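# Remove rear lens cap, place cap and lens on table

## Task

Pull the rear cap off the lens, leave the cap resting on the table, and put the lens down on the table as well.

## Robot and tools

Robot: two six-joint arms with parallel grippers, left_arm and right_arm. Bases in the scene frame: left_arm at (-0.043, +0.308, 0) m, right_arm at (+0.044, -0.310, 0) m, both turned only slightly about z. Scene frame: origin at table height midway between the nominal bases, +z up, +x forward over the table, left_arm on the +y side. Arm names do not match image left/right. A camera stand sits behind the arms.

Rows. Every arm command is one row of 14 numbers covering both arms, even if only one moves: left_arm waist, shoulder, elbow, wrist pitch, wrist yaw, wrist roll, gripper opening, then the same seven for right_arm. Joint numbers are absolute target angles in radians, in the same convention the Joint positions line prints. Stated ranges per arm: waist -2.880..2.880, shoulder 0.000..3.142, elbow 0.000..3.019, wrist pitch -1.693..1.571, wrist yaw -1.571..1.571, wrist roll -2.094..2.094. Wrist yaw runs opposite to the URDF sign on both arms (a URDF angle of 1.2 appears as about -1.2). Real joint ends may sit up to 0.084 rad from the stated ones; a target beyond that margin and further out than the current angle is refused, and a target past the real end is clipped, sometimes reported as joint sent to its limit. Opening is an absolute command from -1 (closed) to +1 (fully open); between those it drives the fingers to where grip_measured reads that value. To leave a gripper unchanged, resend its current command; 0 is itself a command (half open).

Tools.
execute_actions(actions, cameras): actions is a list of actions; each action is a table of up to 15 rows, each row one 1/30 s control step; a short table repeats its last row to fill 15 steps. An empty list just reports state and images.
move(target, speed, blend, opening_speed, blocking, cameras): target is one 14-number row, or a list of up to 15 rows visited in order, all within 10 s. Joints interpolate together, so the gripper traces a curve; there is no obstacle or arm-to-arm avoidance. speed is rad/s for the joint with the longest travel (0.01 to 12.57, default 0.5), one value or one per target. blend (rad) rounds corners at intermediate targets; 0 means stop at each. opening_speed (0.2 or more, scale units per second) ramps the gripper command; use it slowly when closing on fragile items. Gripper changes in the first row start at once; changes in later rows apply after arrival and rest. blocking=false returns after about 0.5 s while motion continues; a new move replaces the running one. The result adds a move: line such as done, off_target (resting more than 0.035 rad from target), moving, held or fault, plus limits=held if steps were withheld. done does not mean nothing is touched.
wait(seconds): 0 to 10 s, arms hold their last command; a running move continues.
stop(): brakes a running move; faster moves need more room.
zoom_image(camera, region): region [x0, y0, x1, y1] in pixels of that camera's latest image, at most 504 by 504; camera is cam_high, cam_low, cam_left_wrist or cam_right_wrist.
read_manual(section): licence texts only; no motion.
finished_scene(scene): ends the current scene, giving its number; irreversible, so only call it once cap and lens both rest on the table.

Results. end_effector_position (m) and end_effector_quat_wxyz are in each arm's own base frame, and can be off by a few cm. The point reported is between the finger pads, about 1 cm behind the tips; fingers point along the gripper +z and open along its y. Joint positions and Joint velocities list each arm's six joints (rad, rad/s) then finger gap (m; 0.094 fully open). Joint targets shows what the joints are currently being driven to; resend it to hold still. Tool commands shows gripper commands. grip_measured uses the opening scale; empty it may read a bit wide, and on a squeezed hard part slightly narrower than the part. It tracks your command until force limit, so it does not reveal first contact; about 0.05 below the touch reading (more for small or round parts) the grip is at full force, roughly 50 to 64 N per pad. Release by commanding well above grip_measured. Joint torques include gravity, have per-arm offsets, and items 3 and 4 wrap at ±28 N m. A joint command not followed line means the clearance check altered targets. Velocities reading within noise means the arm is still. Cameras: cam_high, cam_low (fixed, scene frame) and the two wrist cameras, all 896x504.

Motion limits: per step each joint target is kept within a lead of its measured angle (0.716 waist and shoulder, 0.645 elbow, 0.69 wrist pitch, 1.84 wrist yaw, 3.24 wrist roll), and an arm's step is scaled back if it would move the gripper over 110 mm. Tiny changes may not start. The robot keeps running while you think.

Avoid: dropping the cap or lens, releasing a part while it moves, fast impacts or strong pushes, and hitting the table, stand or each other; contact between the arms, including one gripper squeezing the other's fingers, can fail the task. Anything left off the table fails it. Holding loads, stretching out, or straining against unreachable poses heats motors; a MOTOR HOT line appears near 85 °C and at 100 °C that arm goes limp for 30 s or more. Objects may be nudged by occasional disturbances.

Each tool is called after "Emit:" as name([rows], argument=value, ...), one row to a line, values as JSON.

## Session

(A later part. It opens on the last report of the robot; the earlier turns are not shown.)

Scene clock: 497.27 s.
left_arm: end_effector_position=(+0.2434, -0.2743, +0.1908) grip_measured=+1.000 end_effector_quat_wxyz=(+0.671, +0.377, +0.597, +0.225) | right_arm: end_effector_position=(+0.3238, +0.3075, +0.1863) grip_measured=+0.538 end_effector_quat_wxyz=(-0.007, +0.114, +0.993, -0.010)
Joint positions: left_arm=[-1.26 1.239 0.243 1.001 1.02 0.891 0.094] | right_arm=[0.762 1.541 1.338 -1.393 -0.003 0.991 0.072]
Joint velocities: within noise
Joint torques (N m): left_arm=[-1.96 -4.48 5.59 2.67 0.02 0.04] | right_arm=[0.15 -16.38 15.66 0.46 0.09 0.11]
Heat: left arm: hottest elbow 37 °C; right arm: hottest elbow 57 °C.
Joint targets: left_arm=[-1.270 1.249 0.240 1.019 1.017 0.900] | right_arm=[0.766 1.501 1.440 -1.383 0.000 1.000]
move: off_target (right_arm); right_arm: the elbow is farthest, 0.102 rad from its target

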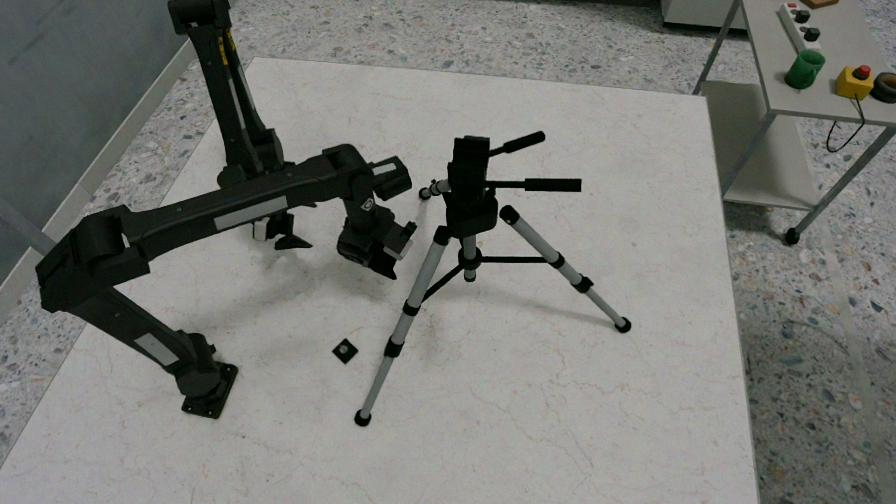

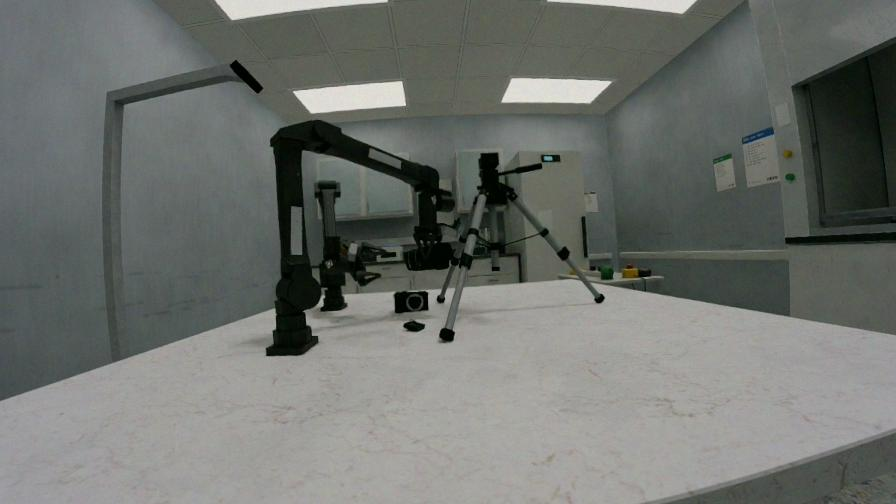

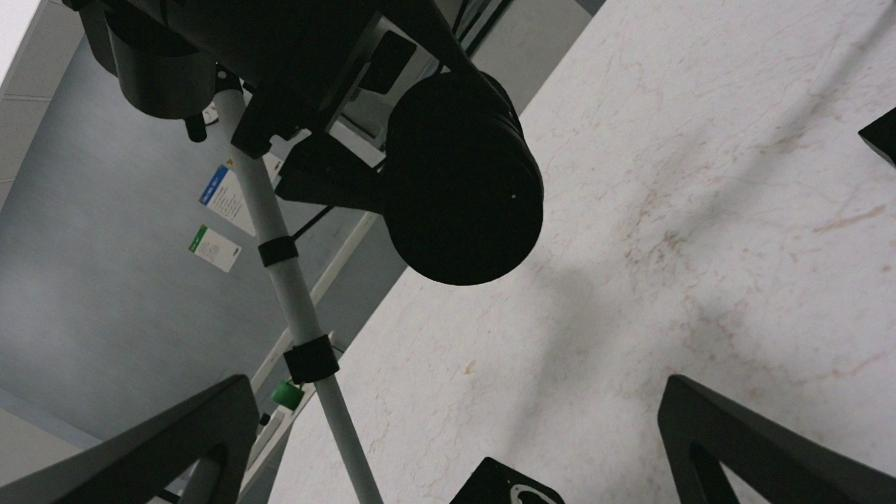

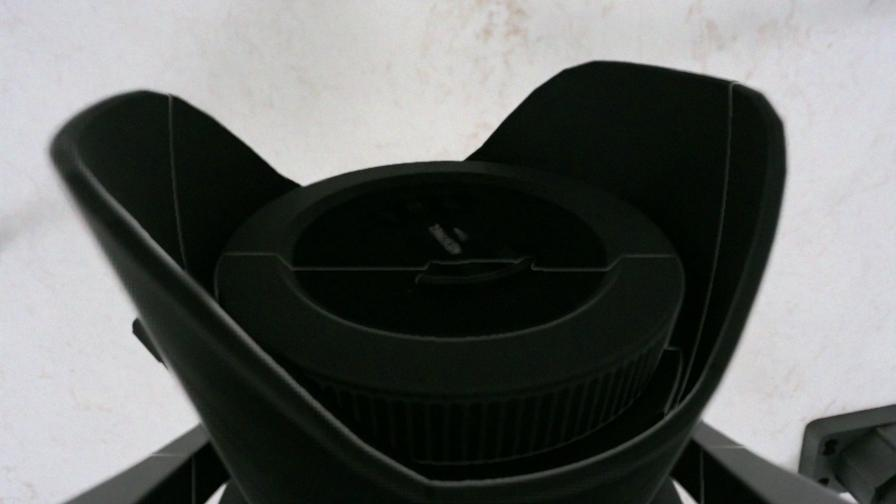

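Emit:
move(target=[-1.14,1.347,0.37,0.975,0.907,0.9,1,0.766,1.501,1.44,-1.383,0,1.0,0.25], cameras=["cam_left_wrist"])

Emit:
zoom_image(camera="cam_left_wrist", region=[250, 20, 650, 420])

Scene clock: 552.60 s.
left_arm: end_effector_position=(+0.2835, -0.2982, +0.1918) grip_measured=+1.000 end_effector_quat_wxyz=(+0.667, +0.383, +0.597, +0.229) | right_arm: end_effector_position=(+0.3238, +0.3075, +0.1863) grip_measured=+0.538 end_effector_quat_wxyz=(-0.007, +0.114, +0.993, -0.010)
Joint positions: left_arm=[-1.15 1.336 0.339 0.986 0.911 0.892 0.094] | right_arm=[0.762 1.541 1.338 -1.393 -0.003 0.991 0.072]
Joint velocities: within noise
Joint torques (N m): left_arm=[-0.5 -6.18 8.09 1.43 -0.03 0.03] | right_arm=[0.62 -16.15 15.75 0.69 0.17 0.1]
Heat: left arm: hottest elbow 36 °C; right arm: hottest elbow 64 °C.
Joint targets: left_arm=[-1.140 1.347 0.370 0.975 0.907 0.900] | right_arm=[0.766 1.501 1.440 -1.383 0.000 1.000]
move: off_target (right_arm); right_arm: the elbow is farthest, 0.102 rad from its target
Images, in order (width x height): cam_left_wrist 896x504.

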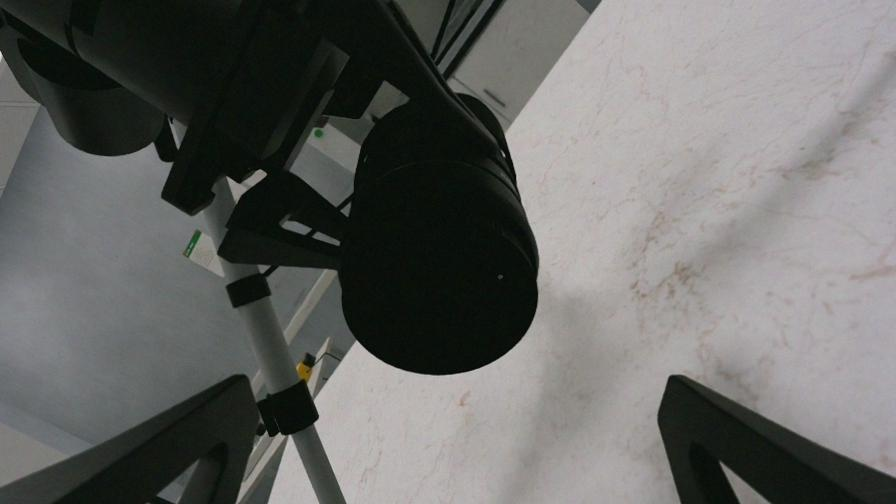

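Scaled by 1.260.

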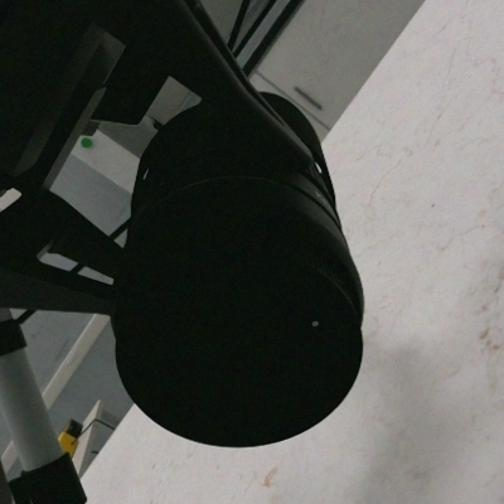

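Emit:
move(target=[-1.034,1.42,0.466,0.966,0.802,0.9,1,0.766,1.501,1.44,-1.383,0,1.0,0.25], cameras=["cam_left_wrist","cam_low","cam_high"], speed=0.3)

Emit:
zoom_image(camera="cam_left_wrist", region=[200, 80, 700, 504])

Emit:
zoom_image(camera="cam_low", region=[300, 180, 480, 340])

Emit:
zoom_image(camera="cam_high", region=[200, 120, 460, 320])

Scene clock: 600.40 s.
left_arm: end_effector_position=(+0.3272, -0.3135, +0.1985) grip_measured=+1.000 end_effector_quat_wxyz=(+0.670, +0.379, +0.597, +0.227) | right_arm: end_effector_position=(+0.3238, +0.3075, +0.1863) grip_measured=+0.538 end_effector_quat_wxyz=(-0.007, +0.114, +0.993, -0.010)
Joint positions: left_arm=[-1.044 1.407 0.43 0.977 0.806 0.892 0.094] | right_arm=[0.762 1.541 1.338 -1.393 -0.003 0.991 0.072]
Joint velocities: within noise
Joint torques (N m): left_arm=[-0.62 -7.06 8.61 1.46 0 0.03] | right_arm=[0.15 -16.67 15.72 0.61 0.11 0.17]
Heat: left arm: hottest elbow 37 °C; right arm: hottest elbow 66 °C.
Joint targets: left_arm=[-1.034 1.420 0.466 0.966 0.802 0.900] | right_arm=[0.766 1.501 1.440 -1.383 0.000 1.000]
move: off_target (left_arm, right_arm); left_arm: the elbow is farthest, 0.036 rad from its target; right_arm: the elbow is farthest, 0.102 rad from its target
Images, in order (width x height): cam_high 896x504, cam_low 896x504, cam_left_wrist 896x504.

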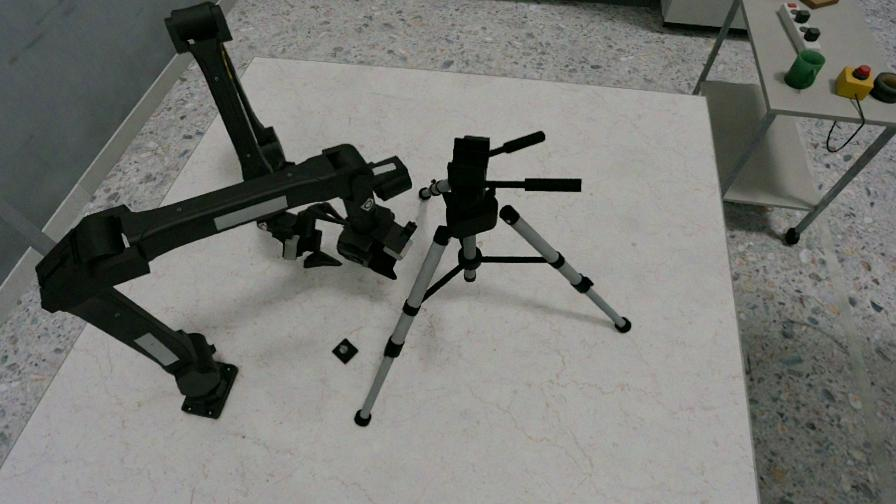

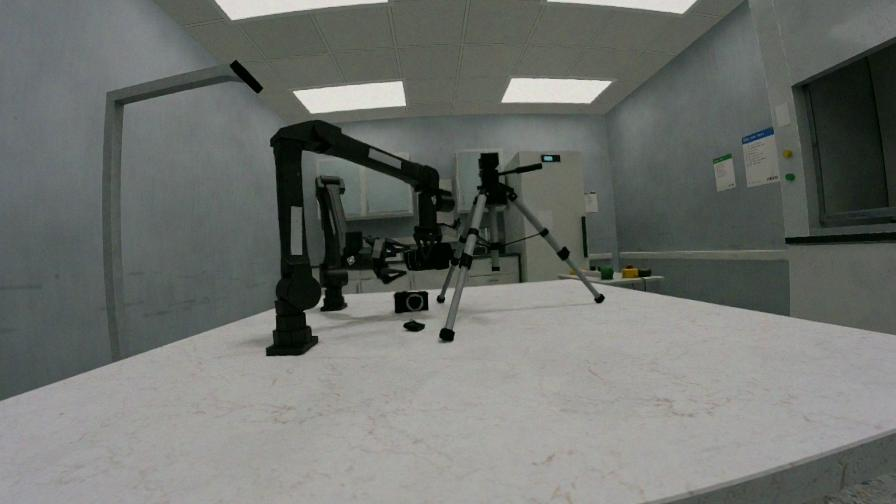

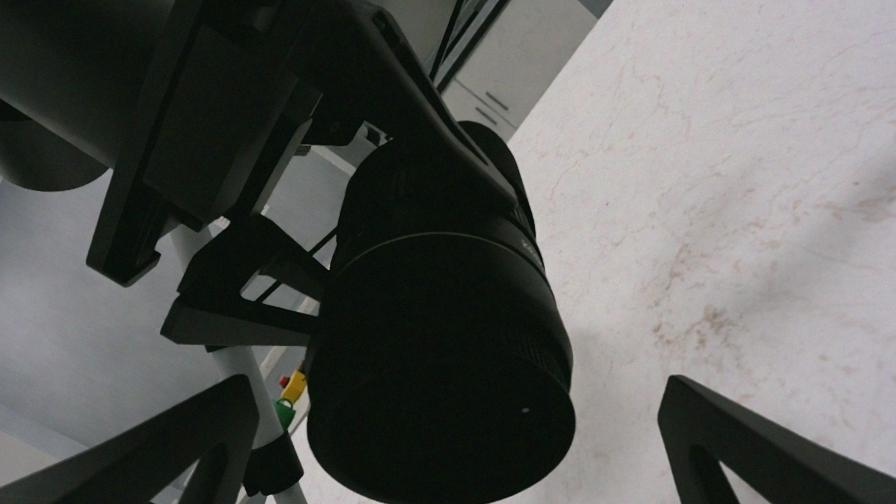

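Scaled by 1.008.

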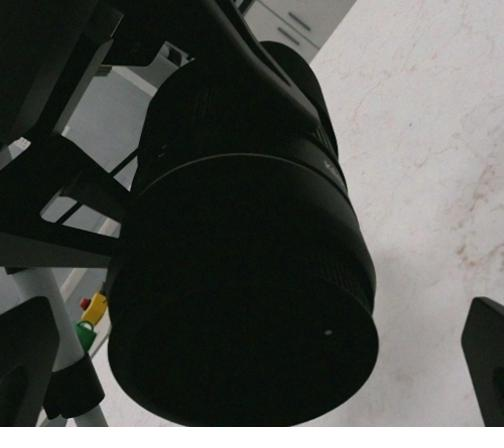

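Scaled by 2.800.

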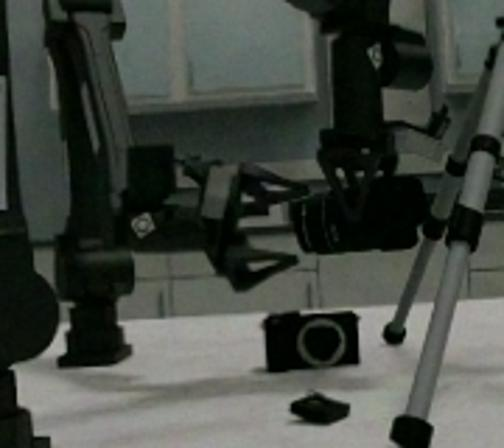

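Scaled by 1.938.

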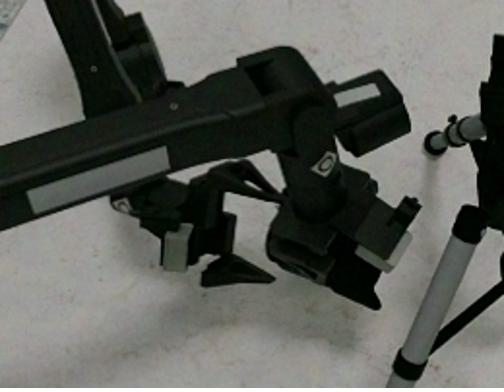

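Emit:
move(target=[-1.018,1.428,0.484,0.958,0.789,0.9,1,0.766,1.501,1.44,-1.383,0,1.0,0.25], cameras=["cam_left_wrist","cam_low"], speed=0.3)

Emit:
zoom_image(camera="cam_low", region=[370, 220, 460, 290])

Scene clock: 626.90 s.
left_arm: end_effector_position=(+0.3342, -0.3155, +0.2005) grip_measured=+1.000 end_effector_quat_wxyz=(+0.670, +0.378, +0.598, +0.228) | right_arm: end_effector_position=(+0.3238, +0.3075, +0.1863) grip_measured=+0.538 end_effector_quat_wxyz=(-0.007, +0.114, +0.993, -0.010)
Joint positions: left_arm=[-1.029 1.414 0.446 0.969 0.793 0.892 0.094] | right_arm=[0.762 1.541 1.338 -1.393 -0.003 0.991 0.072]
Joint velocities: within noise
Joint torques (N m): left_arm=[-0.32 -7.41 8.83 1.44 -0.02 0.03] | right_arm=[0.44 -17.73 15.47 0.61 0.11 0.12]
Heat: left arm: hottest elbow 39 °C; right arm: hottest elbow 67 °C.
Joint targets: left_arm=[-1.018 1.428 0.484 0.958 0.789 0.900] | right_arm=[0.766 1.501 1.440 -1.383 0.000 1.000]
move: off_target (left_arm, right_arm); left_arm: the elbow is farthest, 0.038 rad from its target; right_arm: the elbow is farthest, 0.102 rad from its target
Images, in order (width x height): cam_low 896x504, cam_left_wrist 896x504.

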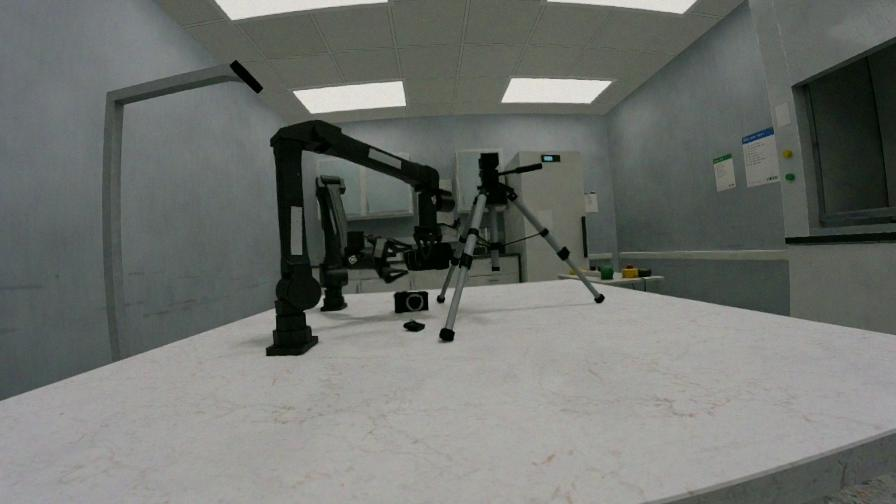

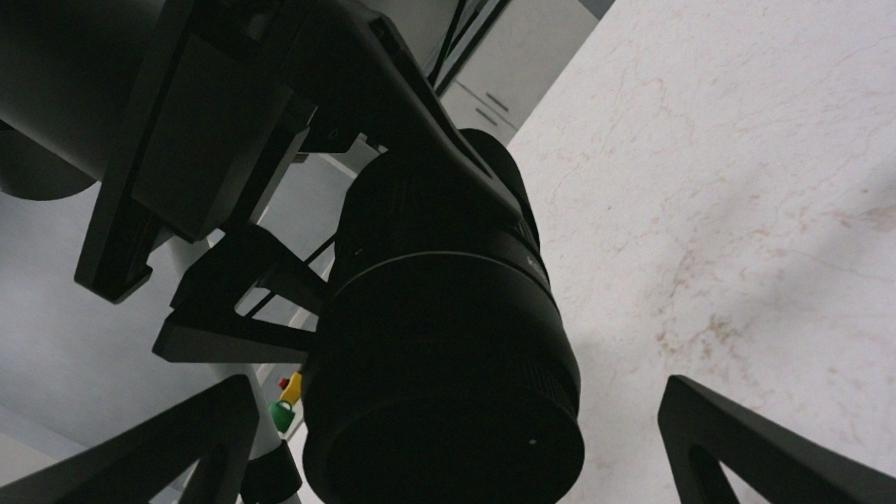

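Scaled by 5.600.

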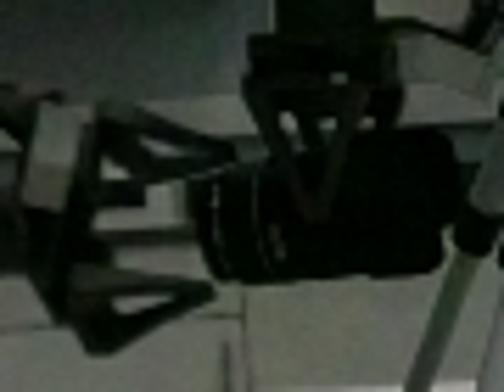

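Emit:
move(target=[-1.018,1.428,0.484,0.958,0.789,0.9,-0.1,0.766,1.501,1.44,-1.383,0,1.0,0.25], cameras=["cam_left_wrist","cam_low"], opening_speed=0.6)

Emit:
zoom_image(camera="cam_low", region=[370, 220, 460, 290])

Emit:
zoom_image(camera="cam_left_wrist", region=[200, 200, 700, 504])

Scene clock: 662.47 s.
left_arm: end_effector_position=(+0.3350, -0.3156, +0.2011) grip_measured=+0.209 end_effector_quat_wxyz=(+0.670, +0.377, +0.598, +0.228) | right_arm: end_effector_position=(+0.3246, +0.3070, +0.1863) grip_measured=+0.538 end_effector_quat_wxyz=(-0.004, +0.114, +0.993, -0.012)
Joint positions: left_arm=[-1.027 1.415 0.448 0.968 0.793 0.893 0.057] | right_arm=[0.762 1.541 1.338 -1.392 -0.008 0.991 0.072]
Joint velocities: within noise
Joint torques (N m): left_arm=[-0.5 -7.65 8.68 1.46 -0.03 0.01] | right_arm=[0.97 -16.09 15.61 0.46 0.34 0.16]
Heat: left arm: hottest elbow 39 °C; right arm: hottest elbow 68 °C.
Joint targets: left_arm=[-1.018 1.428 0.484 0.958 0.789 0.900] | right_arm=[0.766 1.501 1.440 -1.383 0.000 1.000]
move: off_target (left_arm, right_arm); left_arm: the elbow is farthest, 0.036 rad from its target; right_arm: the elbow is farthest, 0.102 rad from its target
Images, in order (width x height): cam_low 896x504, cam_left_wrist 896x504.

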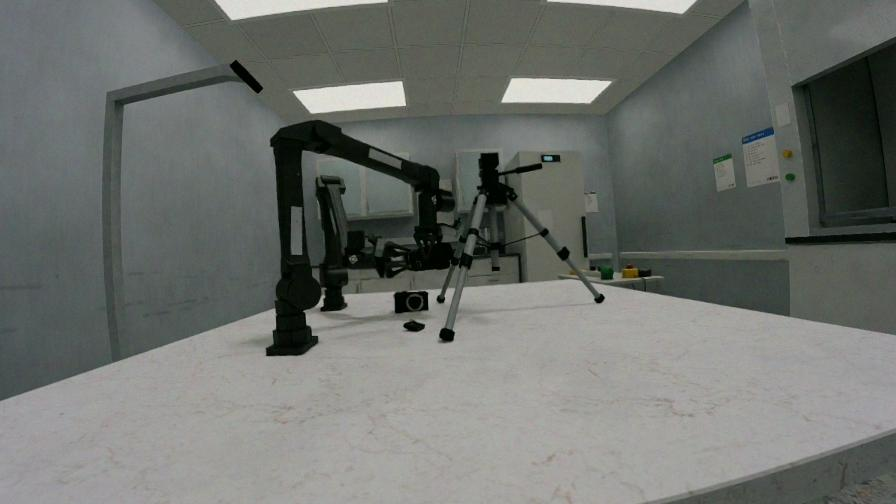

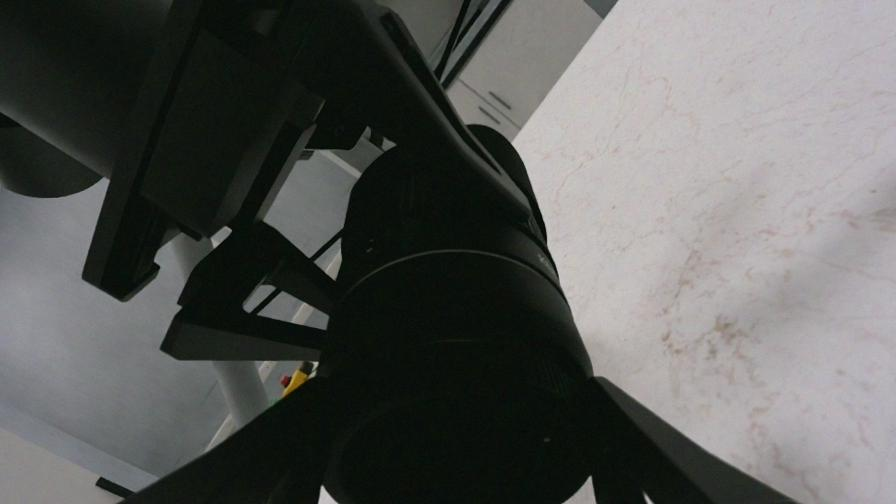

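Scaled by 5.600.

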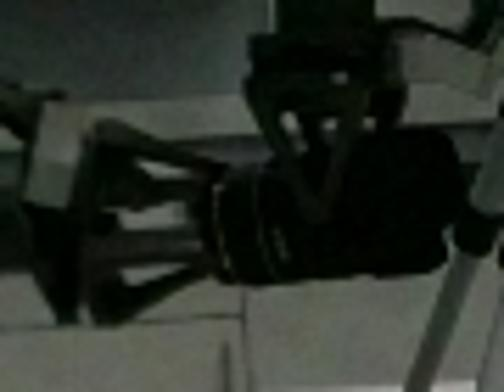

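Scaled by 1.008.

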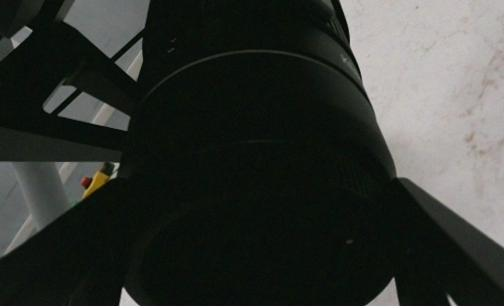

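Emit:
move(target=[-1.018,1.428,0.484,0.958,0.789,0.1,-0.1,0.766,1.501,1.44,-1.383,0,1.0,0.25], cameras=["cam_left_wrist"])

Emit:
zoom_image(camera="cam_left_wrist", region=[200, 100, 700, 504])

Scene clock: 674.60 s.
left_arm: end_effector_position=(+0.3369, -0.3134, +0.2014) grip_measured=+0.208 end_effector_quat_wxyz=(+0.707, +0.122, +0.696, -0.037) | right_arm: end_effector_position=(+0.3273, +0.3045, +0.1861) grip_measured=+0.538 end_effector_quat_wxyz=(+0.001, +0.103, +0.995, -0.016)
Joint positions: left_arm=[-1.022 1.415 0.449 0.968 0.797 0.123 0.057] | right_arm=[0.76 1.542 1.338 -1.391 -0.023 0.967 0.072]
Joint velocities: within noise
Joint torques (N m): left_arm=[-0.85 -7.12 8.62 1.46 -0.22 -0.25] | right_arm=[0.32 -17.03 15.54 0.51 0.88 0.35]
Heat: left arm: hottest elbow 40 °C; right arm: hottest elbow 68 °C.
Joint targets: left_arm=[-1.018 1.428 0.484 0.958 0.789 0.100] | right_arm=[0.766 1.501 1.440 -1.383 0.000 1.000]
move: off_target (right_arm); right_arm: the elbow is farthest, 0.102 rad from its target
Images, in order (width x height): cam_left_wrist 896x504.

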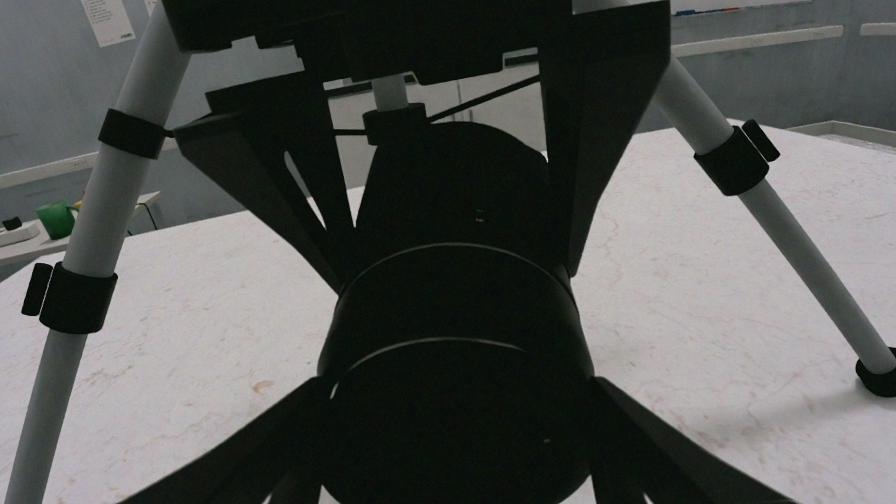

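Scaled by 1.008.

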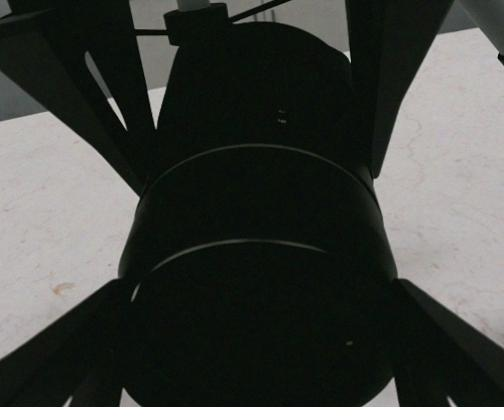

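Emit:
move(target=[-1.018,1.428,0.484,0.958,0.789,-0.75,-0.1,0.766,1.501,1.44,-1.383,0,1.0,0.25], cameras=["cam_left_wrist"])

Emit:
zoom_image(camera="cam_left_wrist", region=[200, 100, 700, 504])

Scene clock: 694.40 s.
left_arm: end_effector_position=(+0.3376, -0.3130, +0.2018) grip_measured=+0.208 end_effector_quat_wxyz=(+0.627, -0.182, +0.682, -0.330) | right_arm: end_effector_position=(+0.3301, +0.3044, +0.1852) grip_measured=+0.538 end_effector_quat_wxyz=(+0.001, +0.116, +0.993, -0.013)
Joint positions: left_arm=[-1.02 1.414 0.45 0.968 0.797 -0.742 0.057] | right_arm=[0.753 1.544 1.339 -1.384 -0.019 0.985 0.072]
Joint velocities: within noise
Joint torques (N m): left_arm=[-0.97 -7.36 8.51 1.4 -0.17 -0.01] | right_arm=[0.73 -16.91 15.41 0.12 0.78 0.21]
Heat: left arm: hottest elbow 40 °C; right arm: hottest elbow 69 °C.
Joint targets: left_arm=[-1.018 1.428 0.484 0.958 0.789 -0.750] | right_arm=[0.766 1.501 1.440 -1.383 0.000 1.000]
move: off_target (right_arm); right_arm: the elbow is farthest, 0.101 rad from its target
Images, in order (width x height): cam_left_wrist 896x504.

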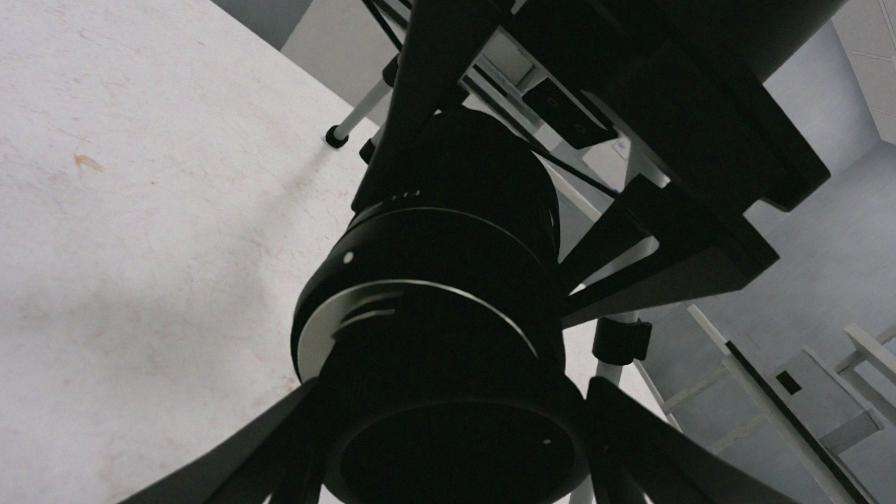

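Scaled by 1.008.

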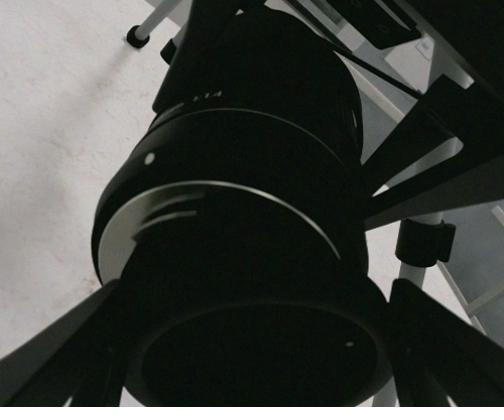

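Emit:
move([
  [-1.119,1.342,0.378,0.965,0.896,-0.75,-0.1,0.766,1.501,1.44,-1.383,0,1.0,0.25],
  [-1.3,1.248,0.295,0.953,1.076,-0.75,-0.1,0.766,1.501,1.44,-1.383,0,1.0,0.25],
], speed=0.4, blend=0.03, cameras=["cam_left_wrist","cam_high","cam_low"])

Scene clock: 729.93 s.
left_arm: end_effector_position=(+0.2422, -0.2902, +0.1990) grip_measured=+0.208 end_effector_quat_wxyz=(+0.627, -0.184, +0.682, -0.328) | right_arm: end_effector_position=(+0.3262, +0.3086, +0.1851) grip_measured=+0.538 end_effector_quat_wxyz=(-0.004, +0.115, +0.993, -0.009)
Joint positions: left_arm=[-1.29 1.257 0.297 0.963 1.072 -0.742 0.057] | right_arm=[0.761 1.544 1.339 -1.384 -0.005 0.99 0.072]
Joint velocities: within noise
Joint torques (N m): left_arm=[-2.02 -6.3 5.75 1.21 0.32 -0.02] | right_arm=[-0.38 -16.79 15.56 0.24 0.15 0.11]
Heat: left arm: hottest elbow 40 °C; right arm: hottest elbow 69 °C.
Joint targets: left_arm=[-1.300 1.248 0.295 0.953 1.076 -0.750] | right_arm=[0.766 1.501 1.440 -1.383 0.000 1.000]
move: off_target (right_arm); right_arm: the elbow is farthest, 0.101 rad from its target
Images, in order (width x height): cam_high 896x504, cam_low 896x504, cam_left_wrist 896x504.

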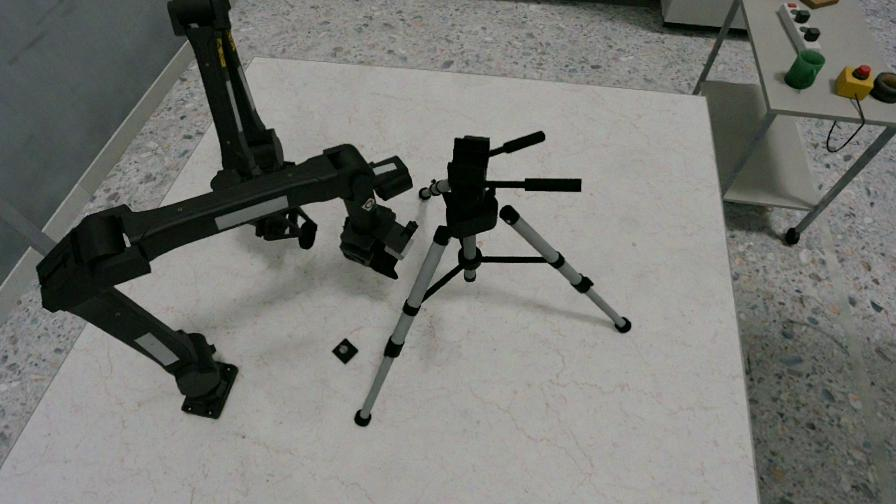

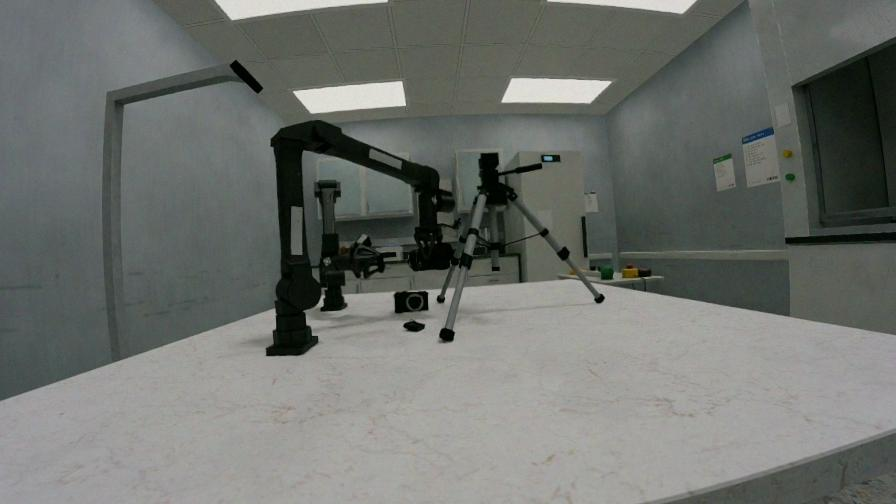

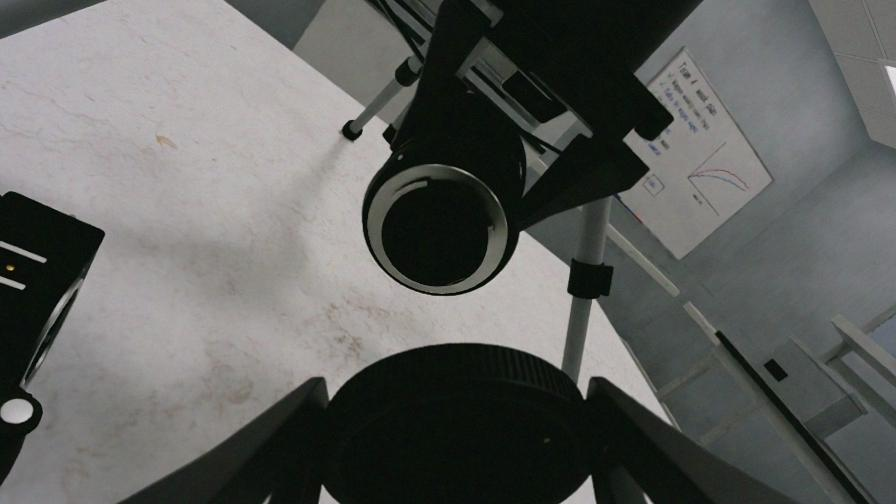

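Emit:
move([
  [0.0,1.248,0.295,0.953,0.3,-0.3,-0.1,0.764,1.57,1.22,-1.2,0,0.8,0.25],
  [0.2,1.305,0.88,-1.13,0,0,-0.1,0.766,1.626,1.155,-1.08,0,0.695,0.25],
], speed=0.9, blend=0.05)

Scene clock: 756.93 s.
left_arm: end_effector_position=(+0.3174, +0.0610, +0.0959) grip_measured=+0.208 end_effector_quat_wxyz=(-0.004, -0.099, +0.995, +0.002) | right_arm: end_effector_position=(+0.3254, +0.3079, +0.0699) grip_measured=+0.538 end_effector_quat_wxyz=(-0.007, -0.028, +1.000, -0.010)
Joint positions: left_arm=[0.189 1.292 0.833 -1.12 0.004 -0.009 0.057] | right_arm=[0.761 1.65 1.145 -1.09 -0.005 0.705 0.072]
Joint velocities: within noise
Joint torques (N m): left_arm=[-0.38 -7.36 11.12 -0.17 -0.03 0.08] | right_arm=[0.73 -16.15 8.12 0.51 0.25 -0.05]
Heat: left arm: hottest elbow 39 °C; right arm: hottest elbow 68 °C.
Joint targets: left_arm=[0.200 1.305 0.880 -1.130 0.000 0.000] | right_arm=[0.766 1.626 1.155 -1.080 0.000 0.695]
move: off_target (left_arm); left_arm: the elbow is farthest, 0.047 rad from its target

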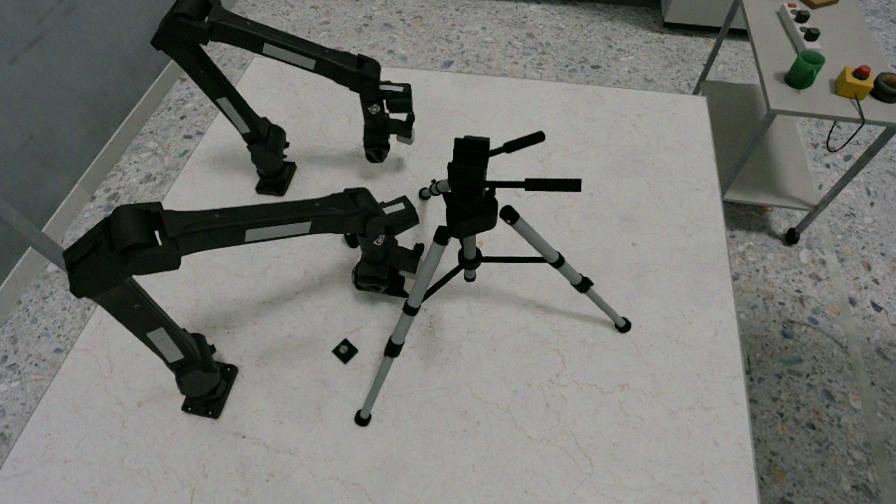

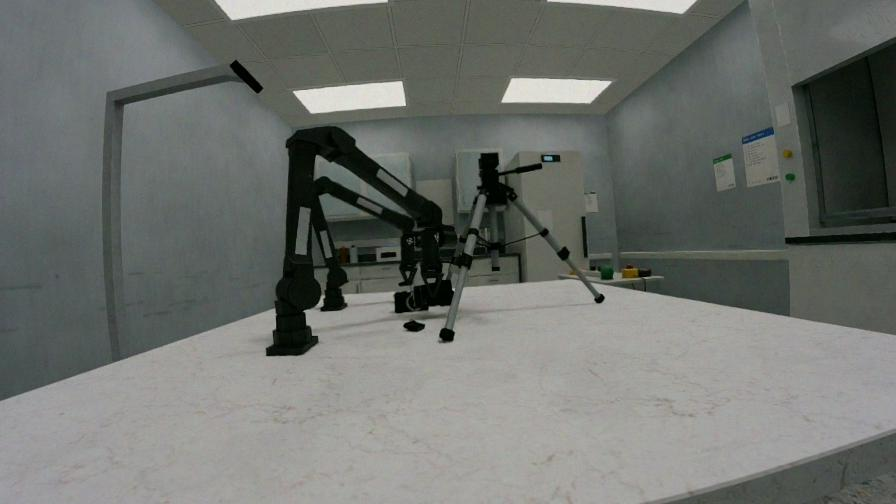

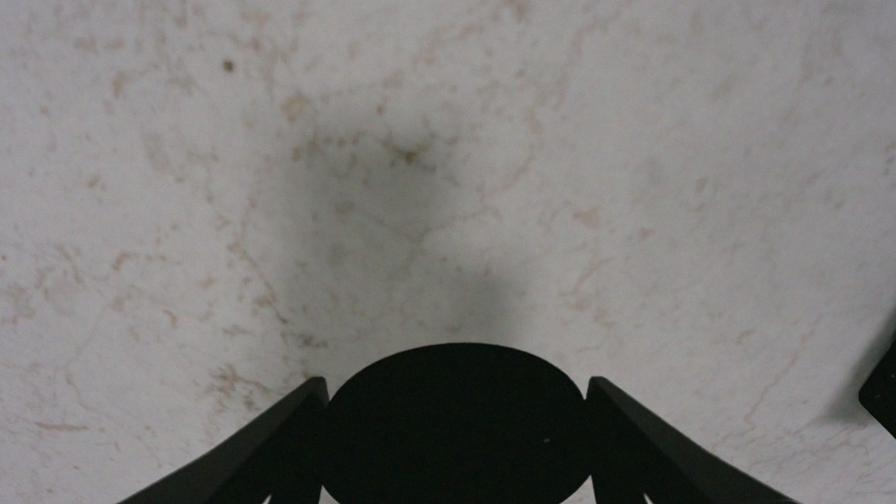

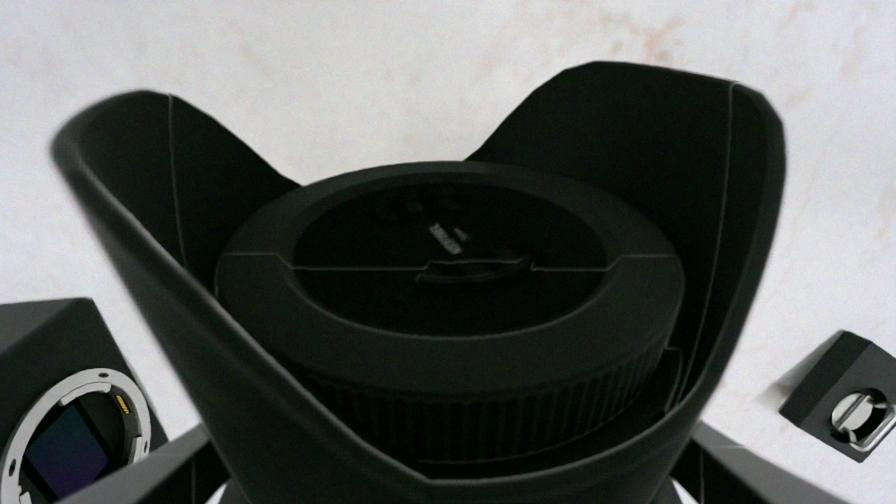

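Emit:
move([
  [0.2,1.41,0.725,-0.89,0,0,-0.1,0.766,1.665,1.095,-0.97,0,0.695,0.25],
], speed=0.15, cameras=["cam_left_wrist","cam_low"])

Emit:
zoom_image(camera="cam_low", region=[370, 220, 480, 330])

Scene clock: 786.90 s.
left_arm: end_effector_position=(+0.3160, +0.0608, +0.0292) grip_measured=+0.208 end_effector_quat_wxyz=(-0.002, -0.098, +0.995, +0.002) | right_arm: end_effector_position=(+0.3246, +0.3072, +0.0374) grip_measured=+0.538 end_effector_quat_wxyz=(-0.002, -0.028, +1.000, -0.005)
Joint positions: left_arm=[0.189 1.399 0.726 -0.901 0.004 -0.008 0.057] | right_arm=[0.761 1.685 1.091 -0.986 -0.005 0.704 0.072]
Joint velocities: within noise
Joint torques (N m): left_arm=[-0.5 -7.77 6.56 0.84 -0.03 0.09] | right_arm=[-0.15 -16.32 7.32 0.87 0.2 -0.02]
Heat: left arm: hottest elbow 40 °C; right arm: hottest elbow 57 °C.
Joint targets: left_arm=[0.200 1.410 0.725 -0.890 0.000 0.000] | right_arm=[0.766 1.665 1.095 -0.970 0.000 0.695]
move: done
Images, in order (width x height): cam_low 896x504, cam_left_wrist 896x504.

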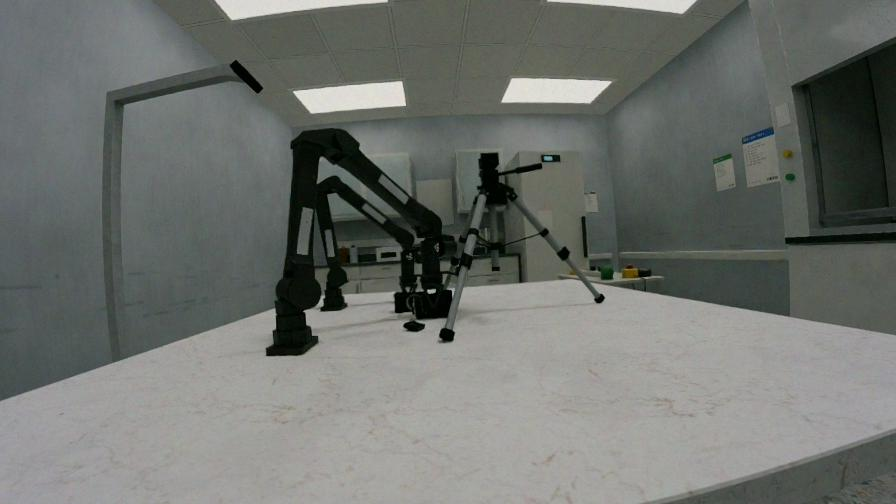

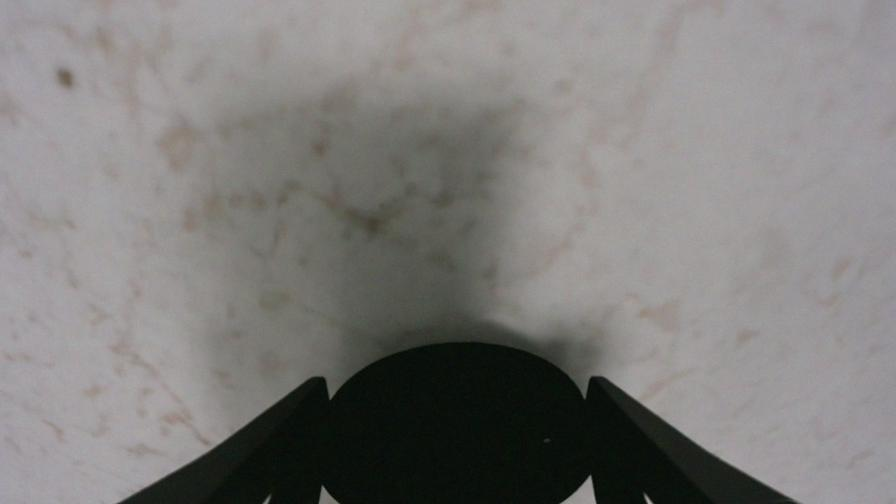

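Scaled by 4.582.

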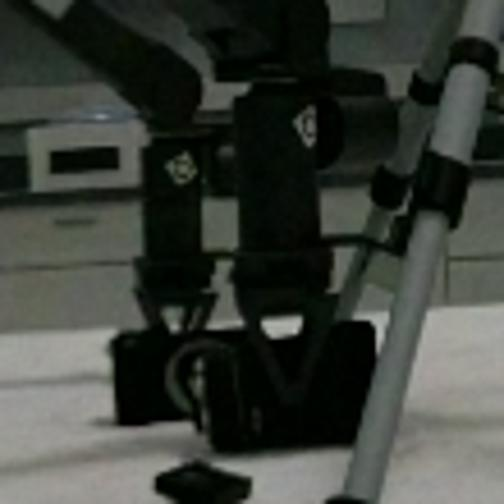

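Emit:
move([
  [0.2,1.426,0.707,-0.857,0,0,-0.1,0.766,1.672,1.093,-0.975,0,0.695,0.25],
], speed=0.1, cameras=["cam_left_wrist","cam_right_wrist"])

Scene clock: 802.83 s.
left_arm: end_effector_position=(+0.3143, +0.0604, +0.0203) grip_measured=+0.208 end_effector_quat_wxyz=(-0.002, -0.098, +0.995, +0.002) | right_arm: end_effector_position=(+0.3246, +0.3072, +0.0373) grip_measured=+0.538 end_effector_quat_wxyz=(-0.002, -0.029, +1.000, -0.005)
Joint positions: left_arm=[0.189 1.413 0.71 -0.871 0.004 -0.007 0.057] | right_arm=[0.761 1.685 1.091 -0.985 -0.005 0.703 0.072]
Joint velocities: within noise
Joint torques (N m): left_arm=[-0.44 -7.82 6.27 0.99 -0.04 0.11] | right_arm=[1.03 -15.27 7.3 0.42 0.2 -0.07]
Heat: left arm: hottest elbow 39 °C; right arm: hottest elbow 55 °C.
Joint targets: left_arm=[0.200 1.426 0.707 -0.857 0.000 0.000] | right_arm=[0.766 1.672 1.093 -0.975 0.000 0.695]
move: done
Images, in order (width x height): cam_left_wrist 896x504, cam_right_wrist 896x504.

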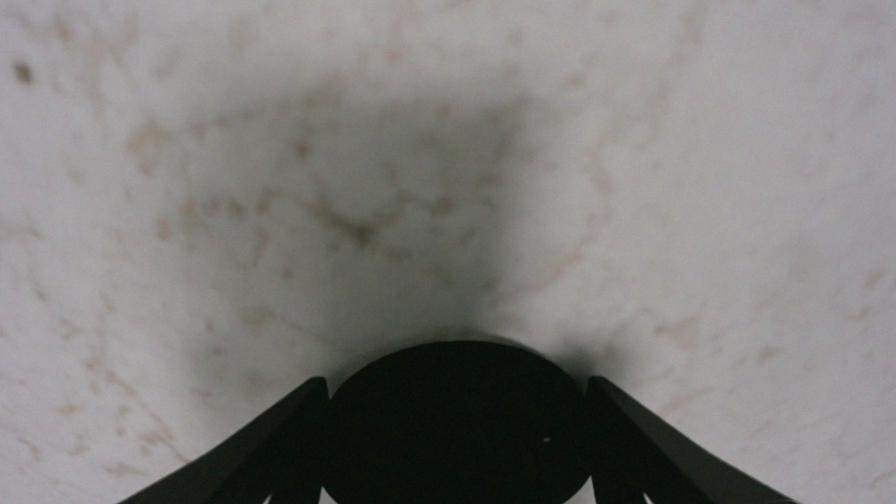

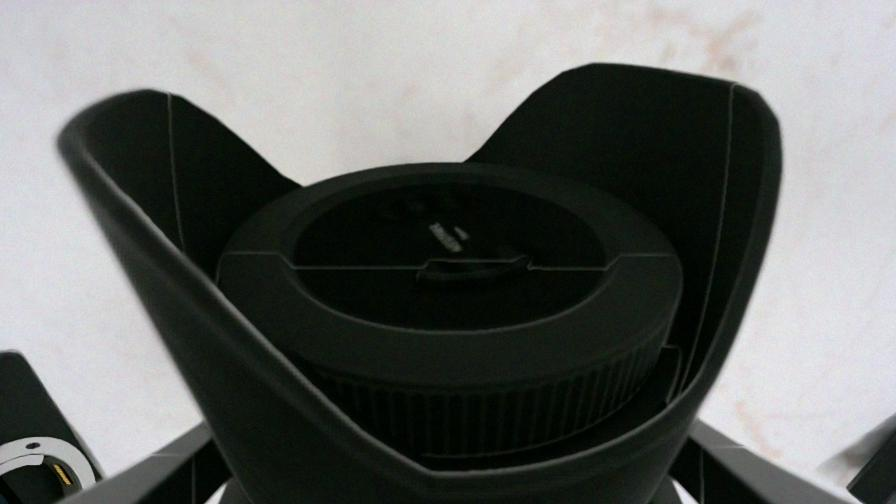

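Emit:
move([
  [0.2,1.439,0.698,-0.838,0,0,-0.1,0.766,1.674,1.093,-0.975,0,0.695,0.25],
], speed=0.1, cameras=["cam_left_wrist"])

Scene clock: 826.83 s.
left_arm: end_effector_position=(+0.3159, +0.0607, +0.0187) grip_measured=+0.208 end_effector_quat_wxyz=(+0.003, -0.098, +0.995, +0.002) | right_arm: end_effector_position=(+0.3246, +0.3072, +0.0373) grip_measured=+0.538 end_effector_quat_wxyz=(-0.002, -0.029, +1.000, -0.005)
Joint positions: left_arm=[0.19 1.415 0.707 -0.857 0.003 -0.006 0.057] | right_arm=[0.761 1.685 1.091 -0.985 -0.005 0.703 0.072]
Joint velocities: within noise
Joint torques (N m): left_arm=[-0.62 -6.95 5.76 1.18 0 0.06] | right_arm=[0.38 -15.79 7.04 0.7 0.21 0]
Heat: left arm: hottest elbow 39 °C; right arm: hottest elbow 53 °C.
Joint targets: left_arm=[0.200 1.439 0.698 -0.838 0.000 0.000] | right_arm=[0.766 1.674 1.093 -0.975 0.000 0.695]
move: done
Images, in order (width x height): cam_left_wrist 896x504.

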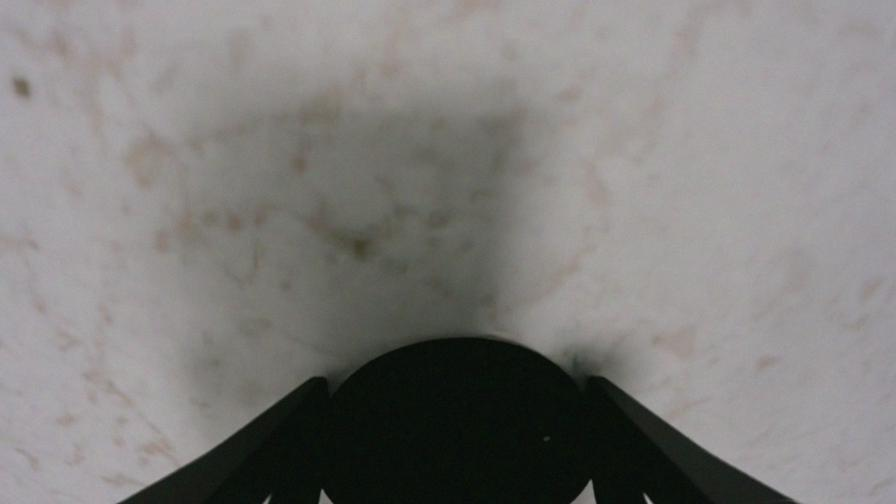

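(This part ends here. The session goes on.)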